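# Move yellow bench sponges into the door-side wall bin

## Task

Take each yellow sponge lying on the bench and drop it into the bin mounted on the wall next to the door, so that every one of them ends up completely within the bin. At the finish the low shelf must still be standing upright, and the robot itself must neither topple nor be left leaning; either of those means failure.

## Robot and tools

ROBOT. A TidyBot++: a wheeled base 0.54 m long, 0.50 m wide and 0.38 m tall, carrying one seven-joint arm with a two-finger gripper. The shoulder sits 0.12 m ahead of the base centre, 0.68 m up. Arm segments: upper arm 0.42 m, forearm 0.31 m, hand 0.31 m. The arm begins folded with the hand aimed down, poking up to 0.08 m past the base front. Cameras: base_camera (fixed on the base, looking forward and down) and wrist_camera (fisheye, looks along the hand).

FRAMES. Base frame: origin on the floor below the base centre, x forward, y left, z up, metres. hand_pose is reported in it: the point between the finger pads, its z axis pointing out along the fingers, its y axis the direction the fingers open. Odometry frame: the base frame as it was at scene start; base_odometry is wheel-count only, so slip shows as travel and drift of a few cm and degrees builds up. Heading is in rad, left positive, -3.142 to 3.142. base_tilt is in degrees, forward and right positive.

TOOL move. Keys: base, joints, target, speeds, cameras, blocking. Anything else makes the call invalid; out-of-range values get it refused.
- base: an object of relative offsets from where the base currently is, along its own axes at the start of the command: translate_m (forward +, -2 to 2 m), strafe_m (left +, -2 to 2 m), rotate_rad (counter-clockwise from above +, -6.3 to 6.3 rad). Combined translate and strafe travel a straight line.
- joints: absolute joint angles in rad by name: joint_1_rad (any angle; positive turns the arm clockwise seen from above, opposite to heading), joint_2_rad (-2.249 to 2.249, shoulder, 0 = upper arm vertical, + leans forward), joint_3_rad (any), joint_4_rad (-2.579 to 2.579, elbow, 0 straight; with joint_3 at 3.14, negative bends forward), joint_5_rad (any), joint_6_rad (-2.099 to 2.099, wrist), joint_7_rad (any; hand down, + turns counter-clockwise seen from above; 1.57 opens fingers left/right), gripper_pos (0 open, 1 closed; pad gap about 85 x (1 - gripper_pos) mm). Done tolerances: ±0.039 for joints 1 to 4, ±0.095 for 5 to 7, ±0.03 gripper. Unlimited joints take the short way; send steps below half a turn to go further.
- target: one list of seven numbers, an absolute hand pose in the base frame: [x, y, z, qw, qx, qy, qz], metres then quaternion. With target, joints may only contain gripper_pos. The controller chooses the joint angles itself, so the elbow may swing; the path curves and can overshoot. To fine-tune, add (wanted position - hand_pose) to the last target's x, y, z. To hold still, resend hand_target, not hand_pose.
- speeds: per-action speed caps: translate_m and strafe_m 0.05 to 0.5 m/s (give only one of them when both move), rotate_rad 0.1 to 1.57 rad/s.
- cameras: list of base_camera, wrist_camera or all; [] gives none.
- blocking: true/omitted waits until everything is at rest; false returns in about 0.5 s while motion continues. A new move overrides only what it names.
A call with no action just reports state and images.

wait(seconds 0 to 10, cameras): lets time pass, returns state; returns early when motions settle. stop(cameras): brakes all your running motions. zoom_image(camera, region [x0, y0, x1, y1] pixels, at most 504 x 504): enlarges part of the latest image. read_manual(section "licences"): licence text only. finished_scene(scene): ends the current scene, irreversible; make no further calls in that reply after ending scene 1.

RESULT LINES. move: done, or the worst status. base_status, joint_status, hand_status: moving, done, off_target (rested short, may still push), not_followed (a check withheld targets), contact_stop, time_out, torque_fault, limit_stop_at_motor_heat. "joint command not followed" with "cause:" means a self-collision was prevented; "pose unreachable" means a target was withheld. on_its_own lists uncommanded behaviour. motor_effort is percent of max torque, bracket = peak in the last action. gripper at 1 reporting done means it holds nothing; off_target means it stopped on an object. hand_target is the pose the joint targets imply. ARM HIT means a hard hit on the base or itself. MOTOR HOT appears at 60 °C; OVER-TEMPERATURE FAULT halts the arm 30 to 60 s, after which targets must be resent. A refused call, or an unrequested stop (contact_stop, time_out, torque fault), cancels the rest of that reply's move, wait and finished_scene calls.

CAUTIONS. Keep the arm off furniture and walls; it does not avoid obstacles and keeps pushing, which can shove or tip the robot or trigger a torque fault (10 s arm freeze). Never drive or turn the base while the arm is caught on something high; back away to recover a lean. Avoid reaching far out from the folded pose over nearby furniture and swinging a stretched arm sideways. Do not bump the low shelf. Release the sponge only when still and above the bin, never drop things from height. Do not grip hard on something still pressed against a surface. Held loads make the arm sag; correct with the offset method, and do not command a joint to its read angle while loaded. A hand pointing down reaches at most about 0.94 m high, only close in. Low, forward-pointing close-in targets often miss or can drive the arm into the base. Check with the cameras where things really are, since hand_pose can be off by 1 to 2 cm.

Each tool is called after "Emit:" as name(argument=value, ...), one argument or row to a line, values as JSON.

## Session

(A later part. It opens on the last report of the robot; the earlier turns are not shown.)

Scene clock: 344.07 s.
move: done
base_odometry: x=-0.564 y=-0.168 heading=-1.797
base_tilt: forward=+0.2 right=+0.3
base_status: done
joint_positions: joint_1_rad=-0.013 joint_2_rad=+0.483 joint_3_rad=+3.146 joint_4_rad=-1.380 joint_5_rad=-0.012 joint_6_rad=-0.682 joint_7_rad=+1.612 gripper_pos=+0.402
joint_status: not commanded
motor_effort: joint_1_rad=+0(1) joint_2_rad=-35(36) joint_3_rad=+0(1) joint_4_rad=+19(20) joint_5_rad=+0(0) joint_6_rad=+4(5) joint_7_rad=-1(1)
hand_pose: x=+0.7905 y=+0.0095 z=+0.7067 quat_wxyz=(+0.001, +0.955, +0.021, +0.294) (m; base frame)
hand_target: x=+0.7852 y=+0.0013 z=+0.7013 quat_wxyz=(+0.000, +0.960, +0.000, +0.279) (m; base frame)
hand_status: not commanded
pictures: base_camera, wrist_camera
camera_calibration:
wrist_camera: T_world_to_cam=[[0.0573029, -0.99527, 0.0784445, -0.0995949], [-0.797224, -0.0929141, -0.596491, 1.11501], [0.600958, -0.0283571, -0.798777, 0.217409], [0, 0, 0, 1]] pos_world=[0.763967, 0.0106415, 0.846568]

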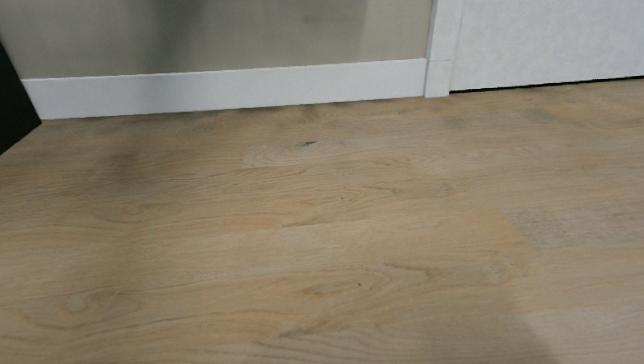

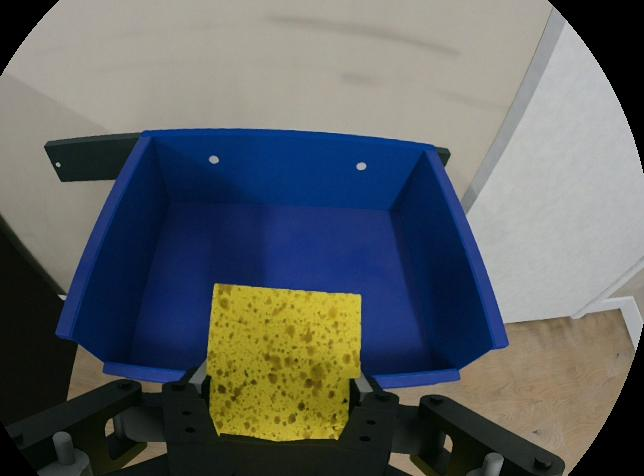

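Emit:
move(
  base={"translate_m": 0.165},
  speeds={"translate_m": 0.15},
  cameras=["wrist_camera"],
)

Emit:
move(
  joints={"joint_2_rad": 0.594, "joint_4_rad": -1.544, "joint_6_rad": -0.45},
  cameras=["wrist_camera"],
)

Scene clock: 354.00 s.
move: done
base_odometry: x=-0.601 y=-0.329 heading=-1.797
base_tilt: forward=+0.2 right=+0.3
base_status: done
joint_positions: joint_1_rad=-0.012 joint_2_rad=+0.485 joint_3_rad=+3.146 joint_4_rad=-1.379 joint_5_rad=-0.012 joint_6_rad=-0.684 joint_7_rad=+1.612 gripper_pos=+0.402
joint_status: not commanded
motor_effort: joint_1_rad=+1(1) joint_2_rad=-33(37) joint_3_rad=+0(1) joint_4_rad=+19(20) joint_5_rad=+0(0) joint_6_rad=+5(5) joint_7_rad=-1(1)
hand_pose: x=+0.7904 y=+0.0093 z=+0.7052 quat_wxyz=(+0.001, +0.956, +0.021, +0.293) (m; base frame)
hand_target: x=+0.7852 y=+0.0013 z=+0.7013 quat_wxyz=(+0.000, +0.960, +0.000, +0.279) (m; base frame)
hand_status: not commanded
pictures: wrist_camera
camera_calibration:
wrist_camera: T_world_to_cam=[[0.057218, -0.995292, 0.0782353, -0.0994705], [-0.7993, -0.0926228, -0.593752, 1.11382], [0.598202, -0.0285602, -0.800836, 0.219835], [0, 0, 0, 1]] pos_world=[0.764459, 0.0104412, 0.845164]

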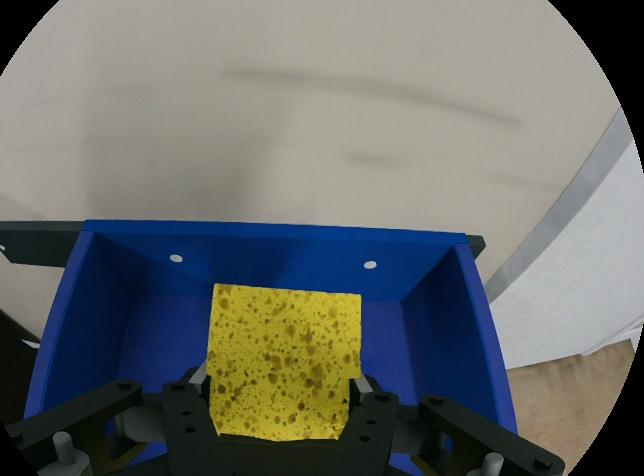

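Scene clock: 355.47 s.
move: done
base_odometry: x=-0.601 y=-0.329 heading=-1.797
base_tilt: forward=+0.2 right=+0.3
base_status: not commanded
joint_positions: joint_1_rad=-0.012 joint_2_rad=+0.598 joint_3_rad=+3.146 joint_4_rad=-1.534 joint_5_rad=-0.012 joint_6_rad=-0.501 joint_7_rad=+1.612 gripper_pos=+0.402
joint_status: all done
motor_effort: joint_1_rad=+0(1) joint_2_rad=-36(39) joint_3_rad=+0(0) joint_4_rad=+17(20) joint_5_rad=+0(0) joint_6_rad=+3(5) joint_7_rad=-1(1)
hand_pose: x=+0.7735 y=+0.0085 z=+0.5905 quat_wxyz=(+0.001, +0.968, +0.020, +0.252) (m; base frame)
hand_target: x=+0.7833 y=+0.0013 z=+0.5968 quat_wxyz=(+0.000, +0.962, +0.000, +0.273) (m; base frame)
hand_status: not commanded
pictures: wrist_camera
camera_calibration:
wrist_camera: T_world_to_cam=[[0.0619491, -0.995247, 0.0751418, -0.0920776], [-0.84728, -0.0922317, -0.523078, 1.02743], [0.527522, -0.0312619, -0.848966, 0.221144], [0, 0, 0, 1]] pos_world=[0.759566, 0.010035, 0.732088]

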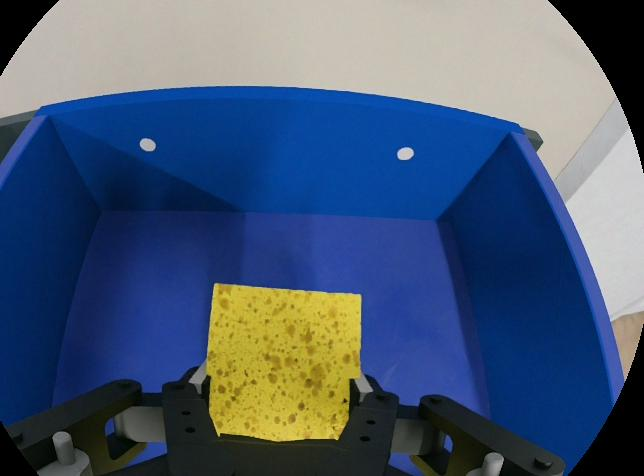

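Emit:
move(
  joints={"joint_2_rad": 0.675, "joint_4_rad": -1.61, "joint_6_rad": -0.34},
  cameras=["wrist_camera"],
)

Scene clock: 365.87 s.
move: done
base_odometry: x=-0.601 y=-0.329 heading=-1.797
base_tilt: forward=+0.2 right=+0.3
base_status: not commanded
joint_positions: joint_1_rad=-0.012 joint_2_rad=+0.673 joint_3_rad=+3.146 joint_4_rad=-1.597 joint_5_rad=-0.012 joint_6_rad=-0.389 joint_7_rad=+1.612 gripper_pos=+0.402
joint_status: all done
motor_effort: joint_1_rad=+0(1) joint_2_rad=-36(40) joint_3_rad=+0(1) joint_4_rad=+15(18) joint_5_rad=+0(0) joint_6_rad=+3(5) joint_7_rad=-1(1)
hand_pose: x=+0.7664 y=+0.0080 z=+0.5327 quat_wxyz=(+0.002, +0.971, +0.020, +0.239) (m; base frame)
hand_target: x=+0.7732 y=+0.0013 z=+0.5337 quat_wxyz=(+0.000, +0.967, +0.000, +0.255) (m; base frame)
hand_status: not commanded
pictures: wrist_camera
camera_calibration:
wrist_camera: T_world_to_cam=[[0.0629092, -0.995213, 0.0747938, -0.0883424], [-0.860643, -0.0920413, -0.500822, 0.989522], [0.505308, -0.0328644, -0.862313, 0.200027], [0, 0, 0, 1]] pos_world=[0.756107, 0.00973128, 0.674668]

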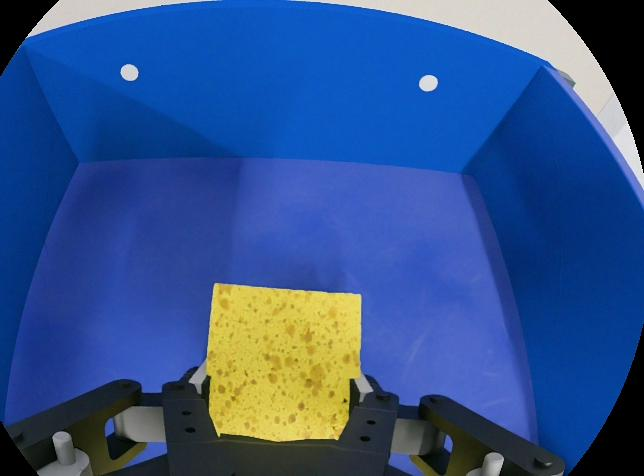

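Emit:
move(
  base={"translate_m": 0.02},
  speeds={"translate_m": 0.05},
  cameras=[],
)

Emit:
move(
  joints={"gripper_pos": 0.37},
  cameras=["wrist_camera"],
)

Emit:
move(
  joints={"gripper_pos": 0.2},
  cameras=["wrist_camera"],
)

Scene clock: 379.93 s.
move: done
base_odometry: x=-0.605 y=-0.349 heading=-1.797
base_tilt: forward=+0.2 right=+0.3
base_status: done
joint_positions: joint_1_rad=-0.012 joint_2_rad=+0.673 joint_3_rad=+3.146 joint_4_rad=-1.597 joint_5_rad=-0.012 joint_6_rad=-0.388 joint_7_rad=+1.612 gripper_pos=+0.402
joint_status: not commanded
motor_effort: joint_1_rad=+1(2) joint_2_rad=-36(38) joint_3_rad=+0(1) joint_4_rad=+15(16) joint_5_rad=+0(0) joint_6_rad=+4(5) joint_7_rad=+0(1)
hand_pose: x=+0.7665 y=+0.0079 z=+0.5327 quat_wxyz=(+0.002, +0.971, +0.020, +0.239) (m; base frame)
hand_target: x=+0.7732 y=+0.0013 z=+0.5337 quat_wxyz=(+0.000, +0.967, +0.000, +0.255) (m; base frame)
hand_status: not commanded
pictures: none
No camera images: "cameras" was empty.

Scene clock: 380.57 s.
move: done
base_odometry: x=-0.605 y=-0.349 heading=-1.797
base_tilt: forward=+0.2 right=+0.3
base_status: not commanded
joint_positions: joint_1_rad=-0.012 joint_2_rad=+0.673 joint_3_rad=+3.146 joint_4_rad=-1.597 joint_5_rad=-0.012 joint_6_rad=-0.388 joint_7_rad=+1.612 gripper_pos=+0.368
joint_status: all done
motor_effort: joint_1_rad=+0(1) joint_2_rad=-36(37) joint_3_rad=+0(1) joint_4_rad=+16(16) joint_5_rad=+0(0) joint_6_rad=+4(4) joint_7_rad=-1(1)
hand_pose: x=+0.7665 y=+0.0079 z=+0.5327 quat_wxyz=(+0.002, +0.971, +0.020, +0.239) (m; base frame)
hand_target: x=+0.7732 y=+0.0013 z=+0.5337 quat_wxyz=(+0.000, +0.967, +0.000, +0.255) (m; base frame)
hand_status: not commanded
pictures: wrist_camera
camera_calibration:
wrist_camera: T_world_to_cam=[[0.0626429, -0.995228, 0.0748086, -0.0882506], [-0.860393, -0.0918364, -0.501288, 0.989639], [0.505767, -0.0329626, -0.86204, 0.199494], [0, 0, 0, 1]] pos_world=[0.756109, 0.00963117, 0.674668]

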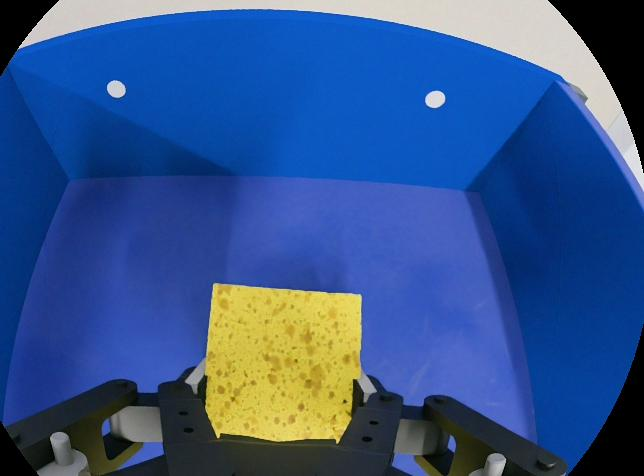

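Scene clock: 381.17 s.
move: done
base_odometry: x=-0.605 y=-0.349 heading=-1.797
base_tilt: forward=+0.2 right=+0.3
base_status: not commanded
joint_positions: joint_1_rad=-0.012 joint_2_rad=+0.673 joint_3_rad=+3.146 joint_4_rad=-1.597 joint_5_rad=-0.012 joint_6_rad=-0.388 joint_7_rad=+1.612 gripper_pos=+0.200
joint_status: all done
motor_effort: joint_1_rad=+0(1) joint_2_rad=-36(37) joint_3_rad=+0(0) joint_4_rad=+15(16) joint_5_rad=+0(0) joint_6_rad=+4(4) joint_7_rad=+0(1)
hand_pose: x=+0.7665 y=+0.0079 z=+0.5327 quat_wxyz=(+0.002, +0.971, +0.020, +0.239) (m; base frame)
hand_target: x=+0.7732 y=+0.0013 z=+0.5337 quat_wxyz=(+0.000, +0.967, +0.000, +0.255) (m; base frame)
hand_status: not commanded
pictures: wrist_camera
camera_calibration:
wrist_camera: T_world_to_cam=[[0.0626429, -0.995228, 0.0748086, -0.0882506], [-0.860393, -0.0918364, -0.501288, 0.989639], [0.505767, -0.0329626, -0.86204, 0.199494], [0, 0, 0, 1]] pos_world=[0.756109, 0.00963117, 0.674668]

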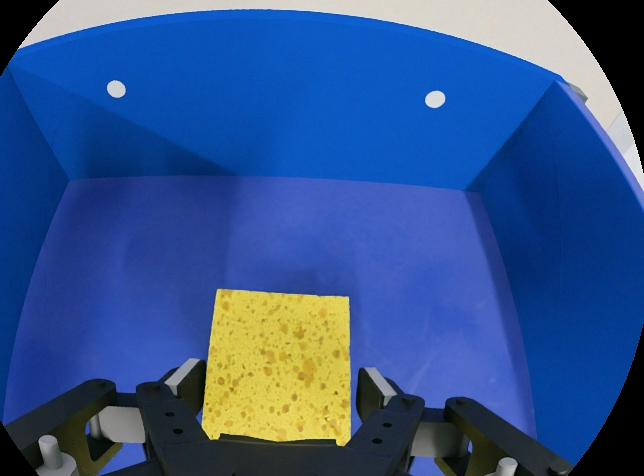

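Emit:
move(
  joints={"gripper_pos": 0.0},
  cameras=[],
)

Emit:
move(
  joints={"joint_2_rad": 0.49, "joint_4_rad": -1.367, "joint_6_rad": -0.72},
  cameras=[],
)

Emit:
move(
  base={"translate_m": -0.35},
  cameras=["wrist_camera"],
)

Emit:
move(
  base={"rotate_rad": -1.6},
  joints={"joint_2_rad": -0.1, "joint_4_rad": -1.3, "joint_6_rad": -0.6},
  cameras=["wrist_camera"],
)

Emit:
move(
  base={"rotate_rad": -1.54},
  cameras=["wrist_camera"],
)

Scene clock: 389.67 s.
move: done
base_odometry: x=-0.605 y=-0.349 heading=-1.797
base_tilt: forward=+0.2 right=+0.3
base_status: not commanded
joint_positions: joint_1_rad=-0.012 joint_2_rad=+0.673 joint_3_rad=+3.146 joint_4_rad=-1.597 joint_5_rad=-0.012 joint_6_rad=-0.388 joint_7_rad=+1.612 gripper_pos=+0.000
joint_status: all done
motor_effort: joint_1_rad=+1(1) joint_2_rad=-36(37) joint_3_rad=+0(1) joint_4_rad=+15(16) joint_5_rad=+0(0) joint_6_rad=+4(4) joint_7_rad=+0(1)
hand_pose: x=+0.7665 y=+0.0079 z=+0.5327 quat_wxyz=(+0.002, +0.971, +0.020, +0.239) (m; base frame)
hand_target: x=+0.7732 y=+0.0013 z=+0.5337 quat_wxyz=(+0.000, +0.967, +0.000, +0.255) (m; base frame)
hand_status: not commanded
pictures: none
No camera images: "cameras" was empty.

Scene clock: 391.27 s.
move: done
base_odometry: x=-0.605 y=-0.349 heading=-1.797
base_tilt: forward=+0.2 right=+0.3
base_status: not commanded
joint_positions: joint_1_rad=-0.012 joint_2_rad=+0.491 joint_3_rad=+3.146 joint_4_rad=-1.371 joint_5_rad=-0.012 joint_6_rad=-0.676 joint_7_rad=+1.612 gripper_pos=+0.000
joint_status: all done
motor_effort: joint_1_rad=+0(1) joint_2_rad=-35(41) joint_3_rad=+0(1) joint_4_rad=+19(20) joint_5_rad=+0(0) joint_6_rad=+5(5) joint_7_rad=-1(1)
hand_pose: x=+0.7951 y=+0.0093 z=+0.7063 quat_wxyz=(+0.001, +0.955, +0.020, +0.297) (m; base frame)
hand_target: x=+0.7852 y=+0.0013 z=+0.7013 quat_wxyz=(+0.000, +0.960, +0.000, +0.279) (m; base frame)
hand_status: not commanded
pictures: none
No camera images: "cameras" was empty.

Scene clock: 393.37 s.
move: done
base_odometry: x=-0.526 y=-0.008 heading=-1.797
base_tilt: forward=+0.2 right=+0.3
base_status: done
joint_positions: joint_1_rad=-0.008 joint_2_rad=+0.490 joint_3_rad=+3.146 joint_4_rad=-1.371 joint_5_rad=-0.012 joint_6_rad=-0.685 joint_7_rad=+1.612 gripper_pos=+0.000
joint_status: not commanded
motor_effort: joint_1_rad=+0(5) joint_2_rad=-35(38) joint_3_rad=+0(3) joint_4_rad=+19(20) joint_5_rad=+0(1) joint_6_rad=+4(5) joint_7_rad=-1(1)
hand_pose: x=+0.7930 y=+0.0065 z=+0.7052 quat_wxyz=(+0.001, +0.956, +0.018, +0.293) (m; base frame)
hand_target: x=+0.7852 y=+0.0013 z=+0.7013 quat_wxyz=(+0.000, +0.960, +0.000, +0.279) (m; base frame)
hand_status: not commanded
pictures: wrist_camera
camera_calibration:
wrist_camera: T_world_to_cam=[[0.052845, -0.99555, 0.0780194, -0.0987481], [-0.798777, -0.0890293, -0.595004, 1.11598], [0.599302, -0.0308772, -0.799927, 0.216705], [0, 0, 0, 1]] pos_world=[0.766767, 0.00773771, 0.845066]

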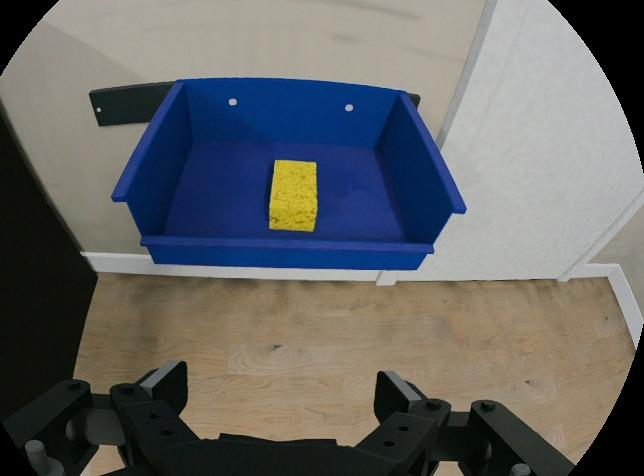

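Scene clock: 395.70 s.
move: done
base_odometry: x=-0.526 y=-0.008 heading=+2.887
base_tilt: forward=+0.2 right=+0.3
base_status: done
joint_positions: joint_1_rad=+0.005 joint_2_rad=-0.087 joint_3_rad=+3.150 joint_4_rad=-1.312 joint_5_rad=-0.012 joint_6_rad=-0.652 joint_7_rad=+1.612 gripper_pos=+0.000
joint_status: all done
motor_effort: joint_1_rad=+1(5) joint_2_rad=-16(38) joint_3_rad=+0(4) joint_4_rad=+20(21) joint_5_rad=+0(1) joint_6_rad=+8(8) joint_7_rad=-1(1)
hand_pose: x=+0.6752 y=-0.0043 z=+1.1138 quat_wxyz=(+0.010, +0.807, +0.009, +0.591) (m; base frame)
hand_target: x=+0.6731 y=+0.0013 z=+1.1437 quat_wxyz=(+0.000, +0.783, +0.000, +0.622) (m; base frame)
hand_status: not commanded
pictures: wrist_camera
camera_calibration:
wrist_camera: T_world_to_cam=[[-0.0228331, -0.99577, 0.0889987, -0.0963585], [-0.258873, -0.0800967, -0.962585, 1.30896], [0.965641, -0.0450181, -0.255949, -0.239536], [0, 0, 0, 1]] pos_world=[0.567961, -0.0018909, 1.20725]

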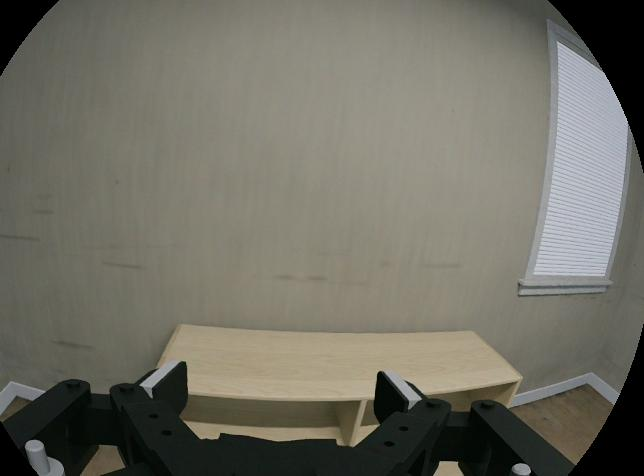

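Scene clock: 397.97 s.
move: done
base_odometry: x=-0.526 y=-0.008 heading=+1.347
base_tilt: forward=+0.2 right=+0.3
base_status: done
joint_positions: joint_1_rad=+0.005 joint_2_rad=-0.087 joint_3_rad=+3.148 joint_4_rad=-1.312 joint_5_rad=-0.012 joint_6_rad=-0.651 joint_7_rad=+1.612 gripper_pos=+0.000
joint_status: not commanded
motor_effort: joint_1_rad=+0(3) joint_2_rad=-16(19) joint_3_rad=+0(3) joint_4_rad=+20(22) joint_5_rad=+0(1) joint_6_rad=+8(8) joint_7_rad=+0(1)
hand_pose: x=+0.6753 y=-0.0029 z=+1.1140 quat_wxyz=(+0.009, +0.806, +0.010, +0.591) (m; base frame)
hand_target: x=+0.6731 y=+0.0013 z=+1.1437 quat_wxyz=(+0.000, +0.783, +0.000, +0.622) (m; base frame)
hand_status: not commanded
pictures: wrist_camera
camera_calibration:
wrist_camera: T_world_to_cam=[[-0.0204966, -0.995807, 0.0891478, -0.0966748], [-0.2578, -0.0808872, -0.962807, 1.30881], [0.965981, -0.0427165, -0.255061, -0.240718], [0, 0, 0, 1]] pos_world=[0.567959, -0.000685849, 1.20735]

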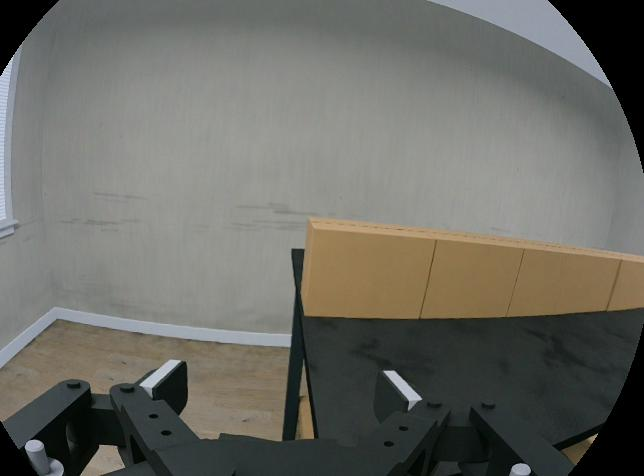

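Emit:
move(
  base={"strafe_m": 0.45},
  cameras=["base_camera","wrist_camera"],
)

Emit:
move(
  base={"translate_m": 1.3},
  cameras=["base_camera"],
)

Emit:
move(
  base={"rotate_rad": -1.5},
  joints={"joint_2_rad": -0.5, "joint_4_rad": -1.6, "joint_6_rad": -0.7},
)

Scene clock: 439.00 s.
move: done
base_odometry: x=-0.965 y=+0.092 heading=+1.347
base_tilt: forward=+0.2 right=+0.3
base_status: done
joint_positions: joint_1_rad=+0.003 joint_2_rad=-0.087 joint_3_rad=+3.143 joint_4_rad=-1.312 joint_5_rad=-0.012 joint_6_rad=-0.651 joint_7_rad=+1.611 gripper_pos=+0.000
joint_status: not commanded
motor_effort: joint_1_rad=+1(2) joint_2_rad=-16(17) joint_3_rad=+1(3) joint_4_rad=+21(21) joint_5_rad=+0(1) joint_6_rad=+8(8) joint_7_rad=-1(1)
hand_pose: x=+0.6753 y=+0.0011 z=+1.1140 quat_wxyz=(+0.008, +0.806, +0.013, +0.591) (m; base frame)
hand_target: x=+0.6731 y=+0.0013 z=+1.1437 quat_wxyz=(+0.000, +0.783, +0.000, +0.622) (m; base frame)
hand_status: not commanded
pictures: base_camera, wrist_camera
camera_calibration:
wrist_camera: T_world_to_cam=[[-0.0137004, -0.995896, 0.0894664, -0.0976201], [-0.257247, -0.0829524, -0.962779, 1.30871], [0.966249, -0.0362054, -0.255055, -0.24065], [0, 0, 0, 1]] pos_world=[0.567852, 0.00262849, 1.20735]

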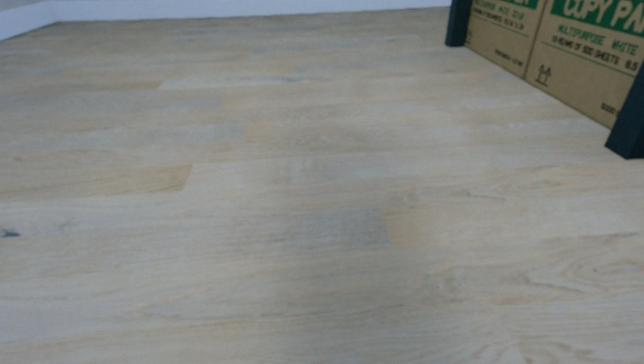

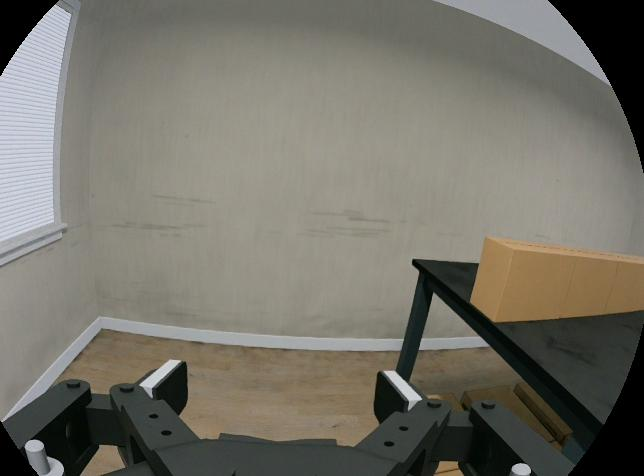

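Scene clock: 442.90 s.
move: done
base_odometry: x=-0.677 y=+1.360 heading=+1.347
base_tilt: forward=+0.2 right=+0.3
base_status: done
joint_positions: joint_1_rad=+0.003 joint_2_rad=-0.093 joint_3_rad=+3.143 joint_4_rad=-1.311 joint_5_rad=-0.012 joint_6_rad=-0.649 joint_7_rad=+1.611 gripper_pos=+0.000
joint_status: not commanded
motor_effort: joint_1_rad=+0(1) joint_2_rad=-16(19) joint_3_rad=+1(1) joint_4_rad=+20(22) joint_5_rad=+0(0) joint_6_rad=+8(8) joint_7_rad=-1(1)
hand_pose: x=+0.6728 y=+0.0011 z=+1.1182 quat_wxyz=(+0.008, +0.804, +0.013, +0.595) (m; base frame)
hand_target: x=+0.6731 y=+0.0013 z=+1.1437 quat_wxyz=(+0.000, +0.783, +0.000, +0.622) (m; base frame)
hand_status: not commanded
pictures: base_camera

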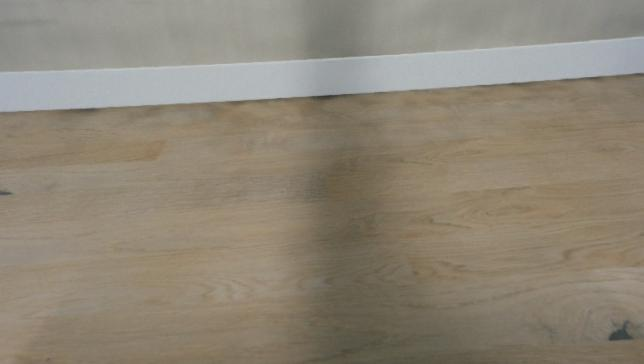

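Scene clock: 445.17 s.
move: done
base_odometry: x=-0.677 y=+1.360 heading=-0.152
base_tilt: forward=+0.2 right=+0.3
base_status: done
joint_positions: joint_1_rad=+0.002 joint_2_rad=-0.483 joint_3_rad=+3.143 joint_4_rad=-1.578 joint_5_rad=-0.012 joint_6_rad=-0.663 joint_7_rad=+1.611 gripper_pos=+0.000
joint_status: all done
motor_effort: joint_1_rad=+0(3) joint_2_rad=-2(17) joint_3_rad=+1(3) joint_4_rad=+20(22) joint_5_rad=+0(1) joint_6_rad=+8(9) joint_7_rad=+0(1)
hand_pose: x=+0.5090 y=+0.0021 z=+1.1402 quat_wxyz=(+0.008, +0.770, +0.013, +0.638) (m; base frame)
hand_target: x=+0.5006 y=+0.0013 z=+1.1229 quat_wxyz=(+0.000, +0.783, +0.000, +0.622) (m; base frame)
hand_status: not commanded
pictures: base_camera, wrist_camera
camera_calibration:
wrist_camera: T_world_to_cam=[[-0.0229495, -0.995902, 0.0874816, -0.0942546], [-0.14254, -0.0833512, -0.986273, 1.25966], [0.989523, -0.0351041, -0.140043, -0.216349], [0, 0, 0, 1]] pos_world=[0.39147, 0.00353089, 1.22031]

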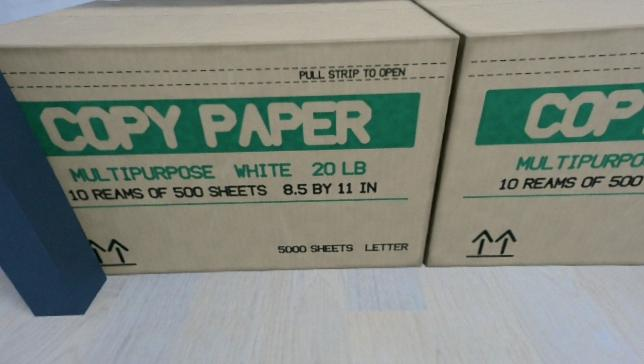

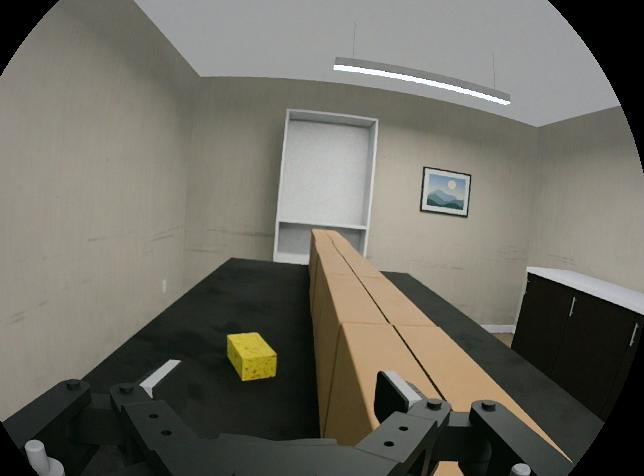

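Emit:
move(
  base={"rotate_rad": -0.074},
)

Emit:
zoom_image(
  camera="wrist_camera",
  region=[180, 300, 420, 460],
)

Scene clock: 476.70 s.
move: done
base_odometry: x=-0.677 y=+1.360 heading=-0.225
base_tilt: forward=+0.2 right=+0.3
base_status: done
joint_positions: joint_1_rad=+0.002 joint_2_rad=-0.483 joint_3_rad=+3.144 joint_4_rad=-1.579 joint_5_rad=-0.012 joint_6_rad=-0.663 joint_7_rad=+1.611 gripper_pos=+0.000
joint_status: not commanded
motor_effort: joint_1_rad=+0(1) joint_2_rad=-2(2) joint_3_rad=+1(2) joint_4_rad=+20(20) joint_5_rad=+0(1) joint_6_rad=+8(8) joint_7_rad=+0(1)
hand_pose: x=+0.5091 y=+0.0015 z=+1.1400 quat_wxyz=(+0.008, +0.770, +0.012, +0.638) (m; base frame)
hand_target: x=+0.5006 y=+0.0013 z=+1.1229 quat_wxyz=(+0.000, +0.783, +0.000, +0.622) (m; base frame)
hand_status: not commanded
pictures: base_camera, wrist_camera
camera_calibration:
wrist_camera: T_world_to_cam=[[-0.0239048, -0.995927, 0.0869313, -0.0937996], [-0.143002, -0.0826555, -0.986265, 1.25968], [0.989434, -0.0360078, -0.140443, -0.215858], [0, 0, 0, 1]] pos_world=[0.391471, 0.00292913, 1.22021]

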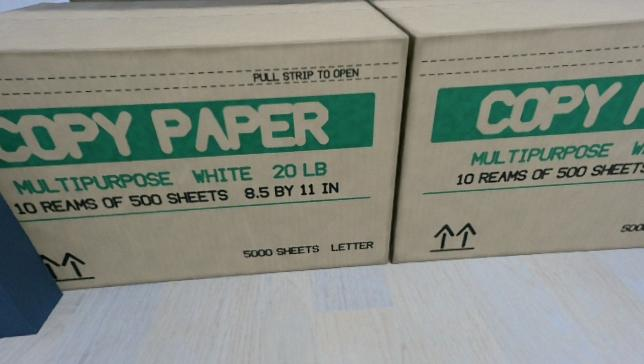

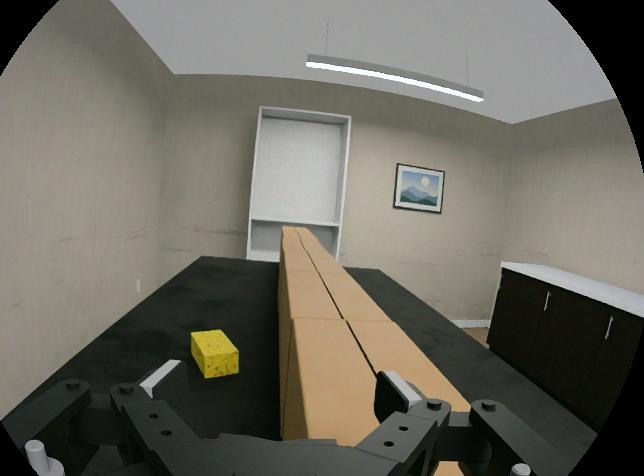

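Scaled by 2.100.

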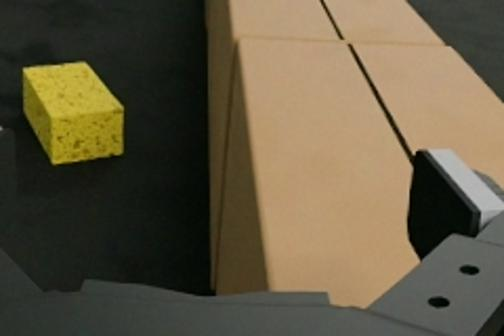

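Emit:
move(
  joints={"joint_1_rad": -0.14, "joint_2_rad": 0.40, "joint_4_rad": -0.45, "joint_6_rad": -1.69, "joint_7_rad": 1.95},
  cameras=["wrist_camera"],
)

Emit:
move(
  base={"translate_m": 0.1, "strafe_m": 0.04},
  speeds={"translate_m": 0.1},
)

Scene clock: 529.40 s.
move: done
base_odometry: x=-0.677 y=+1.360 heading=-0.225
base_tilt: forward=+0.2 right=+0.3
base_status: not commanded
joint_positions: joint_1_rad=-0.123 joint_2_rad=+0.387 joint_3_rad=+3.144 joint_4_rad=-0.467 joint_5_rad=-0.012 joint_6_rad=-1.646 joint_7_rad=+1.907 gripper_pos=+0.000
joint_status: all done
motor_effort: joint_1_rad=+0(1) joint_2_rad=-28(29) joint_3_rad=+0(1) joint_4_rad=+15(22) joint_5_rad=+0(0) joint_6_rad=+5(9) joint_7_rad=-1(2)
hand_pose: x=+0.6961 y=+0.0755 z=+1.0289 quat_wxyz=(+0.029, +0.924, +0.217, +0.314) (m; base frame)
hand_target: x=+0.6894 y=+0.0817 z=+1.0202 quat_wxyz=(+0.035, +0.923, +0.245, +0.294) (m; base frame)
hand_status: not commanded
pictures: wrist_camera
camera_calibration:
wrist_camera: T_world_to_cam=[[0.393719, -0.883623, 0.253371, -0.476305], [-0.659737, -0.463564, -0.591486, 1.16526], [0.640104, 0.0657211, -0.765472, 0.464714], [0, 0, 0, 1]] pos_world=[0.658833, 0.0887599, 1.16565]

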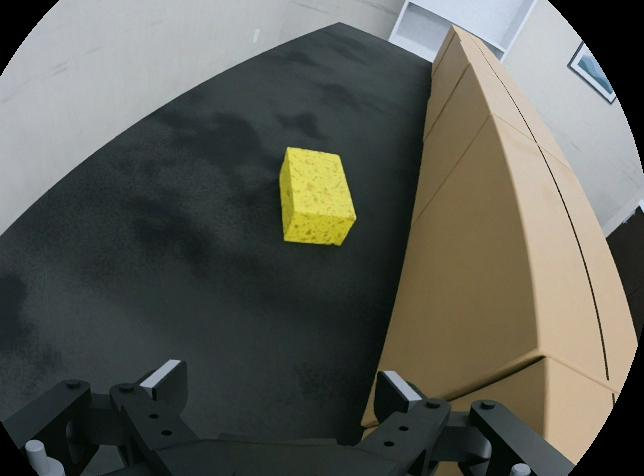

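Scene clock: 531.00 s.
move: done
base_odometry: x=-0.570 y=+1.377 heading=-0.226
base_tilt: forward=+0.2 right=+0.3
base_status: done
joint_positions: joint_1_rad=-0.126 joint_2_rad=+0.394 joint_3_rad=+3.144 joint_4_rad=-0.464 joint_5_rad=-0.012 joint_6_rad=-1.650 joint_7_rad=+1.908 gripper_pos=+0.000
joint_status: not commanded
motor_effort: joint_1_rad=+0(1) joint_2_rad=-28(31) joint_3_rad=+0(0) joint_4_rad=+16(17) joint_5_rad=+0(0) joint_6_rad=+5(6) joint_7_rad=-1(1)
hand_pose: x=+0.6975 y=+0.0773 z=+1.0247 quat_wxyz=(+0.028, +0.925, +0.219, +0.310) (m; base frame)
hand_target: x=+0.6894 y=+0.0817 z=+1.0202 quat_wxyz=(+0.035, +0.923, +0.245, +0.294) (m; base frame)
hand_status: not commanded
pictures: base_camera, wrist_camera
camera_calibration:
wrist_camera: T_world_to_cam=[[0.39892, -0.881936, 0.251101, -0.475647], [-0.663717, -0.46665, -0.584566, 1.16047], [0.632726, 0.0665351, -0.771512, 0.471709], [0, 0, 0, 1]] pos_world=[0.661508, 0.0906584, 1.16174]

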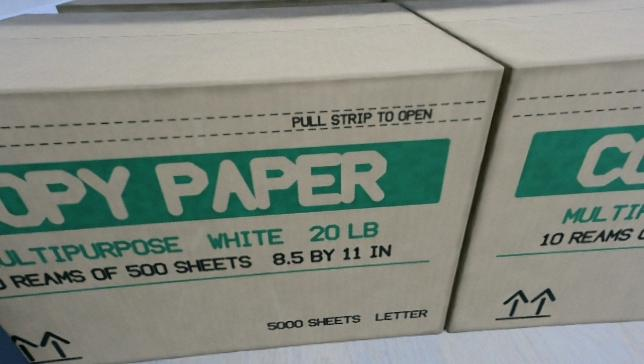

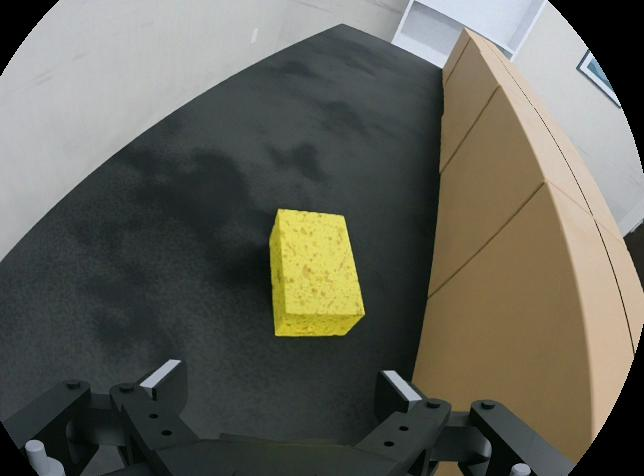

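Emit:
move(
  base={"translate_m": 0.06},
  speeds={"translate_m": 0.05},
  cameras=[],
)

Emit:
move(
  joints={"joint_1_rad": -0.155, "joint_2_rad": 0.468, "joint_4_rad": -0.52, "joint_6_rad": -1.5, "joint_7_rad": 2.03},
)

Scene clock: 571.13 s.
move: done
base_odometry: x=-0.512 y=+1.363 heading=-0.226
base_tilt: forward=+0.2 right=+0.3
base_status: done
joint_positions: joint_1_rad=-0.126 joint_2_rad=+0.396 joint_3_rad=+3.144 joint_4_rad=-0.464 joint_5_rad=-0.012 joint_6_rad=-1.651 joint_7_rad=+1.908 gripper_pos=+0.000
joint_status: not commanded
motor_effort: joint_1_rad=+0(1) joint_2_rad=-28(31) joint_3_rad=+0(1) joint_4_rad=+15(16) joint_5_rad=+0(1) joint_6_rad=+4(5) joint_7_rad=-1(1)
hand_pose: x=+0.6979 y=+0.0776 z=+1.0236 quat_wxyz=(+0.028, +0.925, +0.220, +0.309) (m; base frame)
hand_target: x=+0.6894 y=+0.0817 z=+1.0202 quat_wxyz=(+0.035, +0.923, +0.245, +0.294) (m; base frame)
hand_status: not commanded
pictures: none
No camera images: "cameras" was empty.

Scene clock: 572.13 s.
move: done
base_odometry: x=-0.512 y=+1.363 heading=-0.226
base_tilt: forward=+0.2 right=+0.3
base_status: not commanded
joint_positions: joint_1_rad=-0.140 joint_2_rad=+0.467 joint_3_rad=+3.144 joint_4_rad=-0.506 joint_5_rad=-0.012 joint_6_rad=-1.533 joint_7_rad=+1.988 gripper_pos=+0.000
joint_status: all done
motor_effort: joint_1_rad=+1(1) joint_2_rad=-31(34) joint_3_rad=+0(1) joint_4_rad=+17(18) joint_5_rad=+0(0) joint_6_rad=+5(5) joint_7_rad=-1(3)
hand_pose: x=+0.7462 y=+0.0924 z=+0.9840 quat_wxyz=(+0.038, +0.913, +0.262, +0.310) (m; base frame)
hand_target: x=+0.7527 y=+0.1004 z=+0.9832 quat_wxyz=(+0.049, +0.903, +0.286, +0.317) (m; base frame)
hand_status: not commanded
pictures: base_camera, wrist_camera
camera_calibration:
wrist_camera: T_world_to_cam=[[0.463128, -0.835748, 0.295021, -0.566949], [-0.618664, -0.543201, -0.567616, 1.13274], [0.63464, 0.0803598, -0.768619, 0.402901], [0, 0, 0, 1]] pos_world=[0.707659, 0.109102, 1.1199]

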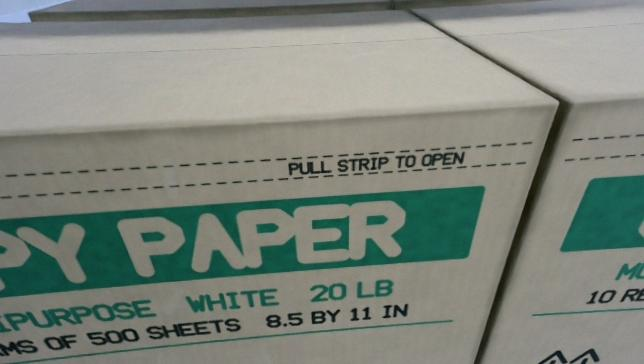

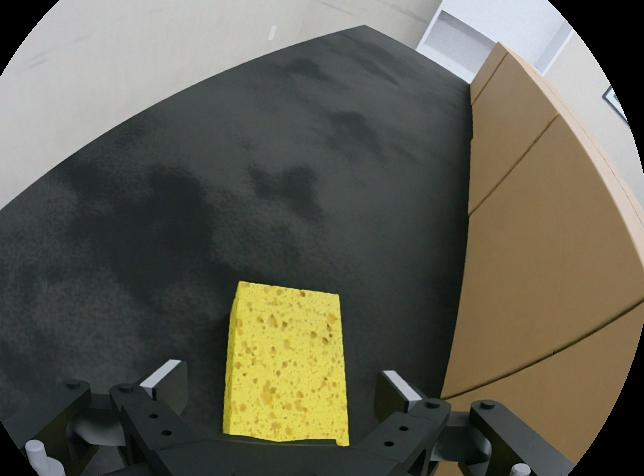

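Emit:
move(
  joints={"joint_2_rad": 0.455, "joint_4_rad": -0.68, "joint_6_rad": -1.33},
  cameras=["wrist_camera"],
)

Scene clock: 585.60 s.
move: done
base_odometry: x=-0.512 y=+1.363 heading=-0.226
base_tilt: forward=+0.2 right=+0.3
base_status: not commanded
joint_positions: joint_1_rad=-0.140 joint_2_rad=+0.467 joint_3_rad=+3.144 joint_4_rad=-0.662 joint_5_rad=-0.012 joint_6_rad=-1.384 joint_7_rad=+1.988 gripper_pos=+0.000
joint_status: all done
motor_effort: joint_1_rad=+0(1) joint_2_rad=-33(34) joint_3_rad=+0(0) joint_4_rad=+19(19) joint_5_rad=+0(0) joint_6_rad=+5(5) joint_7_rad=+0(1)
hand_pose: x=+0.7686 y=+0.0954 z=+0.9402 quat_wxyz=(+0.038, +0.914, +0.262, +0.307) (m; base frame)
hand_target: x=+0.7756 y=+0.1040 z=+0.9497 quat_wxyz=(+0.050, +0.899, +0.285, +0.328) (m; base frame)
hand_status: not commanded
pictures: wrist_camera
camera_calibration:
wrist_camera: T_world_to_cam=[[0.463972, -0.836418, 0.291779, -0.559407], [-0.623508, -0.542317, -0.563143, 1.12282], [0.629259, 0.0793558, -0.773133, 0.363279], [0, 0, 0, 1]] pos_world=[0.731043, 0.112201, 1.0764]

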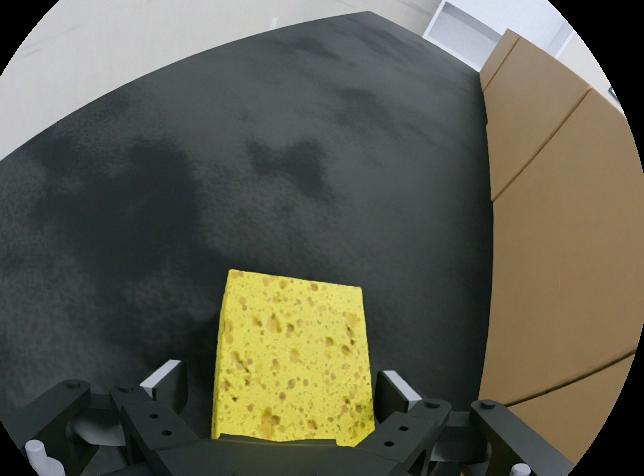

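Emit:
move(
  base={"translate_m": 0.002, "strafe_m": -0.005},
  speeds={"translate_m": 0.05},
  cameras=[],
)

Emit:
move(
  joints={"gripper_pos": 0.5},
  cameras=["wrist_camera"],
)

Scene clock: 597.60 s.
move: done
base_odometry: x=-0.511 y=+1.358 heading=-0.226
base_tilt: forward=+0.2 right=+0.3
base_status: done
joint_positions: joint_1_rad=-0.144 joint_2_rad=+0.467 joint_3_rad=+3.144 joint_4_rad=-0.662 joint_5_rad=-0.012 joint_6_rad=-1.380 joint_7_rad=+1.988 gripper_pos=+0.000
joint_status: not commanded
motor_effort: joint_1_rad=+0(2) joint_2_rad=-33(35) joint_3_rad=+0(1) joint_4_rad=+18(19) joint_5_rad=+0(1) joint_6_rad=+5(5) joint_7_rad=-1(1)
hand_pose: x=+0.7691 y=+0.0979 z=+0.9409 quat_wxyz=(+0.037, +0.913, +0.263, +0.309) (m; base frame)
hand_target: x=+0.7756 y=+0.1040 z=+0.9497 quat_wxyz=(+0.050, +0.899, +0.285, +0.328) (m; base frame)
hand_status: not commanded
pictures: none
No camera images: "cameras" was empty.

Scene clock: 598.47 s.
move: off_target
base_odometry: x=-0.511 y=+1.358 heading=-0.226
base_tilt: forward=+0.2 right=+0.3
base_status: not commanded
joint_positions: joint_1_rad=-0.144 joint_2_rad=+0.462 joint_3_rad=+3.144 joint_4_rad=-0.665 joint_5_rad=-0.012 joint_6_rad=-1.377 joint_7_rad=+1.988 gripper_pos=+0.345
joint_status: gripper_pos off_target (ended at +0.345, target +0.500)
motor_effort: joint_1_rad=+1(1) joint_2_rad=-32(33) joint_3_rad=+0(1) joint_4_rad=+18(19) joint_5_rad=+0(0) joint_6_rad=+5(5) joint_7_rad=+0(1)
hand_pose: x=+0.7683 y=+0.0978 z=+0.9436 quat_wxyz=(+0.038, +0.912, +0.263, +0.311) (m; base frame)
hand_target: x=+0.7756 y=+0.1040 z=+0.9497 quat_wxyz=(+0.050, +0.899, +0.285, +0.328) (m; base frame)
hand_status: not commanded
pictures: wrist_camera
camera_calibration:
wrist_camera: T_world_to_cam=[[0.464259, -0.83513, 0.294996, -0.561648], [-0.616267, -0.543806, -0.56964, 1.12663], [0.636144, 0.0826642, -0.767129, 0.354627], [0, 0, 0, 1]] pos_world=[0.729462, 0.114306, 1.0795]

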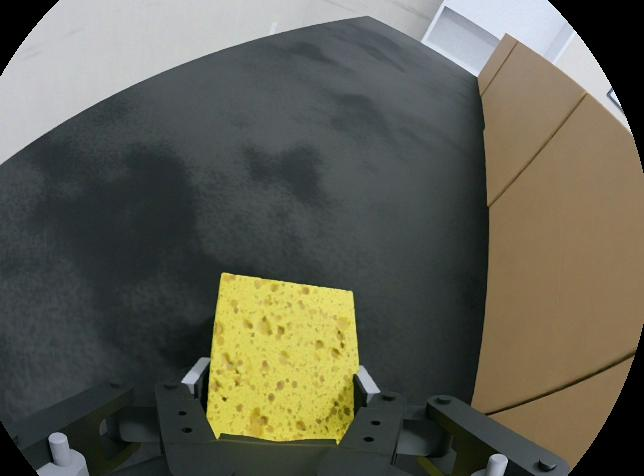

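Emit:
move(
  joints={"gripper_pos": 0.55},
  cameras=[],
)

Emit:
move(
  joints={"joint_2_rad": 0.44, "joint_4_rad": -0.48, "joint_6_rad": -1.5},
  cameras=["wrist_camera"],
)

Scene clock: 605.73 s.
move: off_target
base_odometry: x=-0.511 y=+1.358 heading=-0.226
base_tilt: forward=+0.2 right=+0.3
base_status: not commanded
joint_positions: joint_1_rad=-0.144 joint_2_rad=+0.462 joint_3_rad=+3.144 joint_4_rad=-0.665 joint_5_rad=-0.012 joint_6_rad=-1.377 joint_7_rad=+1.988 gripper_pos=+0.345
joint_status: gripper_pos off_target (ended at +0.345, target +0.550)
motor_effort: joint_1_rad=+0(1) joint_2_rad=-32(32) joint_3_rad=+0(0) joint_4_rad=+18(18) joint_5_rad=+0(0) joint_6_rad=+5(5) joint_7_rad=-1(1)
hand_pose: x=+0.7683 y=+0.0978 z=+0.9436 quat_wxyz=(+0.038, +0.912, +0.263, +0.311) (m; base frame)
hand_target: x=+0.7756 y=+0.1040 z=+0.9497 quat_wxyz=(+0.050, +0.899, +0.285, +0.328) (m; base frame)
hand_status: not commanded
pictures: none
No camera images: "cameras" was empty.

Scene clock: 606.93 s.
move: done
base_odometry: x=-0.511 y=+1.358 heading=-0.226
base_tilt: forward=+0.2 right=+0.3
base_status: not commanded
joint_positions: joint_1_rad=-0.144 joint_2_rad=+0.453 joint_3_rad=+3.144 joint_4_rad=-0.492 joint_5_rad=-0.012 joint_6_rad=-1.460 joint_7_rad=+1.988 gripper_pos=+0.345
joint_status: all done
motor_effort: joint_1_rad=+0(1) joint_2_rad=-31(35) joint_3_rad=+0(1) joint_4_rad=+17(21) joint_5_rad=+0(0) joint_6_rad=+6(7) joint_7_rad=-1(1)
hand_pose: x=+0.7598 y=+0.0967 z=+1.0139 quat_wxyz=(+0.044, +0.896, +0.259, +0.358) (m; base frame)
hand_target: x=+0.7461 y=+0.0994 z=+1.0192 quat_wxyz=(+0.053, +0.892, +0.283, +0.349) (m; base frame)
hand_status: not commanded
pictures: wrist_camera
camera_calibration:
wrist_camera: T_world_to_cam=[[0.434435, -0.838896, 0.327902, -0.589686], [-0.556483, -0.536246, -0.634639, 1.18056], [0.708232, 0.0932375, -0.699795, 0.290088], [0, 0, 0, 1]] pos_world=[0.707693, 0.111339, 1.14559]

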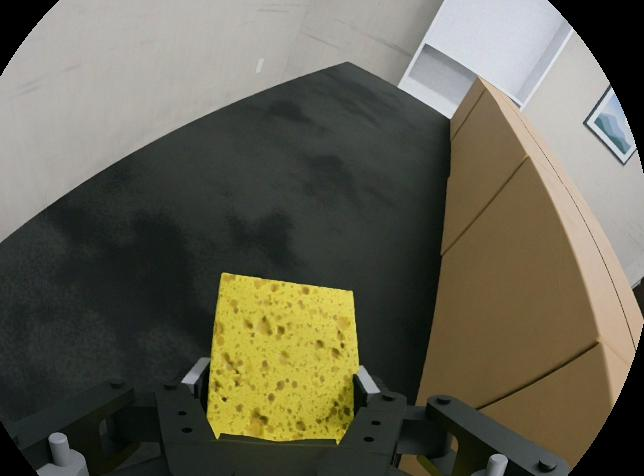

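Emit:
move(
  base={"translate_m": -0.4},
  cameras=[],
)

Emit:
move(
  joints={"joint_1_rad": 0.0, "joint_2_rad": -0.3, "joint_4_rad": -1.6, "joint_6_rad": -0.9, "joint_7_rad": 1.57},
  cameras=["base_camera","wrist_camera"],
)

Emit:
move(
  joints={"joint_2_rad": -0.318, "joint_4_rad": -2.5, "joint_6_rad": -0.3},
  cameras=["wrist_camera"],
)

Emit:
move(
  base={"rotate_rad": -1.571},
)

Scene clock: 645.70 s.
move: done
base_odometry: x=-0.901 y=+1.448 heading=-0.225
base_tilt: forward=+0.2 right=+0.3
base_status: done
joint_positions: joint_1_rad=-0.145 joint_2_rad=+0.443 joint_3_rad=+3.144 joint_4_rad=-0.491 joint_5_rad=-0.012 joint_6_rad=-1.465 joint_7_rad=+1.988 gripper_pos=+0.345
joint_status: not commanded
motor_effort: joint_1_rad=+0(2) joint_2_rad=-31(36) joint_3_rad=+0(1) joint_4_rad=+17(18) joint_5_rad=+0(1) joint_6_rad=+6(6) joint_7_rad=-1(1)
hand_pose: x=+0.7554 y=+0.0971 z=+1.0197 quat_wxyz=(+0.044, +0.895, +0.259, +0.360) (m; base frame)
hand_target: x=+0.7461 y=+0.0994 z=+1.0192 quat_wxyz=(+0.053, +0.892, +0.283, +0.349) (m; base frame)
hand_status: not commanded
pictures: none
No camera images: "cameras" was empty.

Scene clock: 648.37 s.
move: done
base_odometry: x=-0.901 y=+1.448 heading=-0.225
base_tilt: forward=+0.2 right=+0.3
base_status: not commanded
joint_positions: joint_1_rad=-0.017 joint_2_rad=-0.279 joint_3_rad=+3.144 joint_4_rad=-1.580 joint_5_rad=-0.012 joint_6_rad=-0.955 joint_7_rad=+1.613 gripper_pos=+0.345
joint_status: all done
motor_effort: joint_1_rad=+0(1) joint_2_rad=-9(33) joint_3_rad=+0(1) joint_4_rad=+21(22) joint_5_rad=+0(0) joint_6_rad=+6(7) joint_7_rad=-1(2)
hand_pose: x=+0.5472 y=+0.0106 z=+0.9729 quat_wxyz=(+0.000, +0.903, +0.025, +0.428) (m; base frame)
hand_target: x=+0.5492 y=+0.0013 z=+0.9847 quat_wxyz=(+0.000, +0.891, +0.000, +0.454) (m; base frame)
hand_status: not commanded
pictures: base_camera, wrist_camera
camera_calibration:
wrist_camera: T_world_to_cam=[[0.0440314, -0.995173, 0.087708, -0.10714], [-0.594056, -0.0966669, -0.798594, 1.16539], [0.803218, -0.0169402, -0.595444, 0.267643], [0, 0, 0, 1]] pos_world=[0.482048, 0.0105663, 1.09944]

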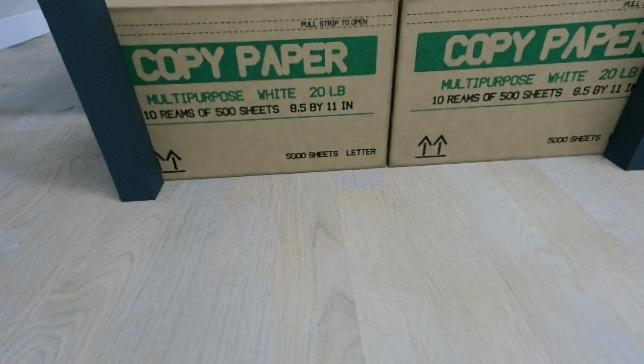

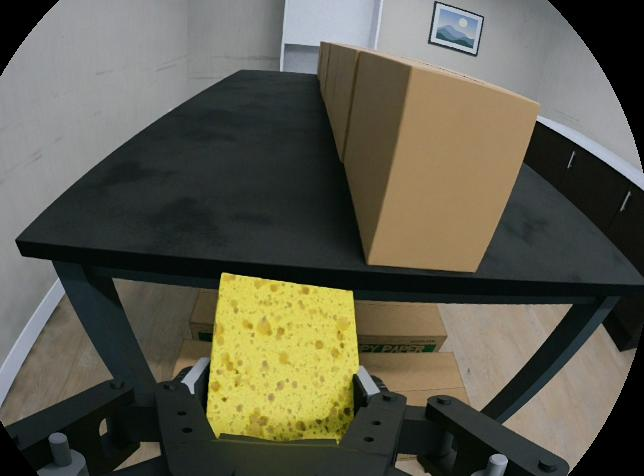

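Scene clock: 650.87 s.
move: done
base_odometry: x=-0.901 y=+1.448 heading=-0.225
base_tilt: forward=+0.2 right=+0.3
base_status: not commanded
joint_positions: joint_1_rad=-0.017 joint_2_rad=-0.294 joint_3_rad=+3.144 joint_4_rad=-2.482 joint_5_rad=-0.012 joint_6_rad=-0.353 joint_7_rad=+1.612 gripper_pos=+0.345
joint_status: all done
motor_effort: joint_1_rad=+0(1) joint_2_rad=-5(10) joint_3_rad=+1(1) joint_4_rad=+17(21) joint_5_rad=+0(0) joint_6_rad=+5(7) joint_7_rad=+0(1)
hand_pose: x=+0.4294 y=+0.0073 z=+0.6459 quat_wxyz=(+0.000, +0.955, +0.022, +0.296) (m; base frame)
hand_target: x=+0.4357 y=+0.0013 z=+0.6551 quat_wxyz=(+0.000, +0.946, +0.000, +0.324) (m; base frame)
hand_status: not commanded
pictures: wrist_camera
camera_calibration:
wrist_camera: T_world_to_cam=[[0.0602134, -0.995168, 0.0775539, -0.0769589], [-0.794814, -0.0948025, -0.599402, 0.791605], [0.603859, -0.0255489, -0.796682, 0.383106], [0, 0, 0, 1]] pos_world=[0.402471, 0.00824703, 0.785672]

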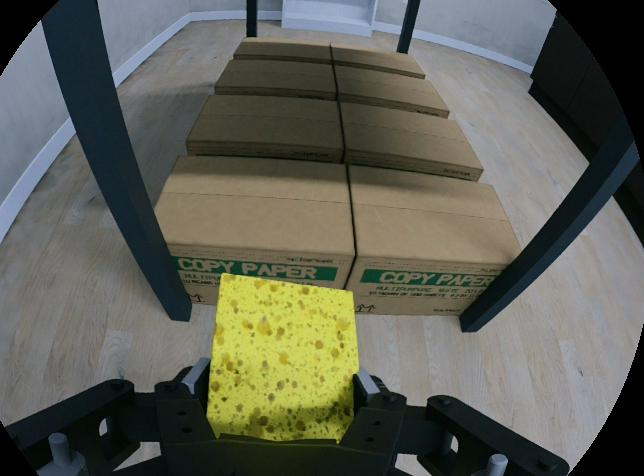

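Scene clock: 653.17 s.
move: done
base_odometry: x=-0.901 y=+1.448 heading=-1.796
base_tilt: forward=+0.2 right=+0.3
base_status: done
joint_positions: joint_1_rad=-0.012 joint_2_rad=-0.295 joint_3_rad=+3.144 joint_4_rad=-2.482 joint_5_rad=-0.012 joint_6_rad=-0.347 joint_7_rad=+1.612 gripper_pos=+0.345
joint_status: not commanded
motor_effort: joint_1_rad=+0(1) joint_2_rad=-5(6) joint_3_rad=+0(1) joint_4_rad=+17(17) joint_5_rad=+0(0) joint_6_rad=+4(5) joint_7_rad=-1(1)
hand_pose: x=+0.4310 y=+0.0057 z=+0.6472 quat_wxyz=(+0.001, +0.954, +0.019, +0.299) (m; base frame)
hand_target: x=+0.4357 y=+0.0013 z=+0.6551 quat_wxyz=(+0.000, +0.946, +0.000, +0.324) (m; base frame)
hand_status: not commanded
pictures: base_camera, wrist_camera
camera_calibration:
wrist_camera: T_world_to_cam=[[0.0541975, -0.995497, 0.0777688, -0.0763218], [-0.791345, -0.0903194, -0.604661, 0.795328], [0.608963, -0.0287708, -0.792677, 0.378388], [0, 0, 0, 1]] pos_world=[0.403092, 0.00674197, 0.786779]

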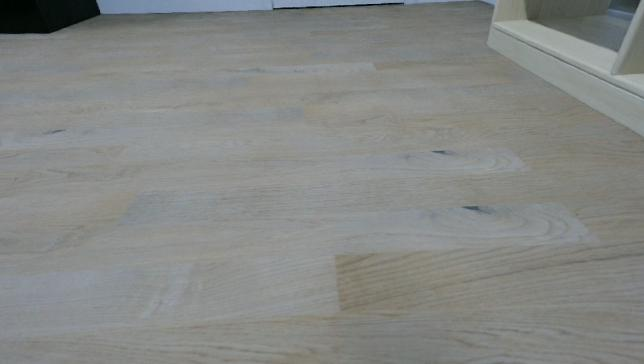

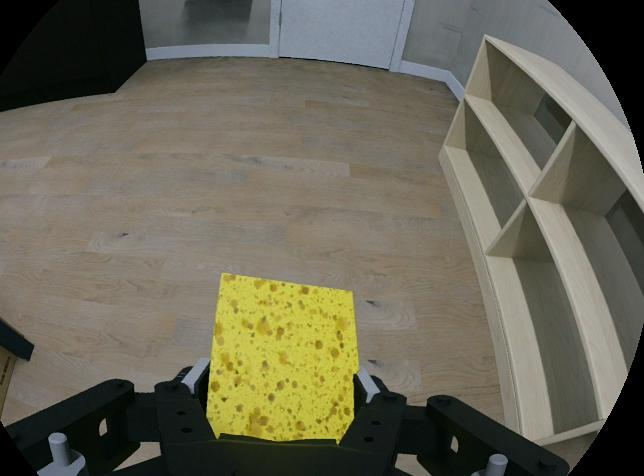

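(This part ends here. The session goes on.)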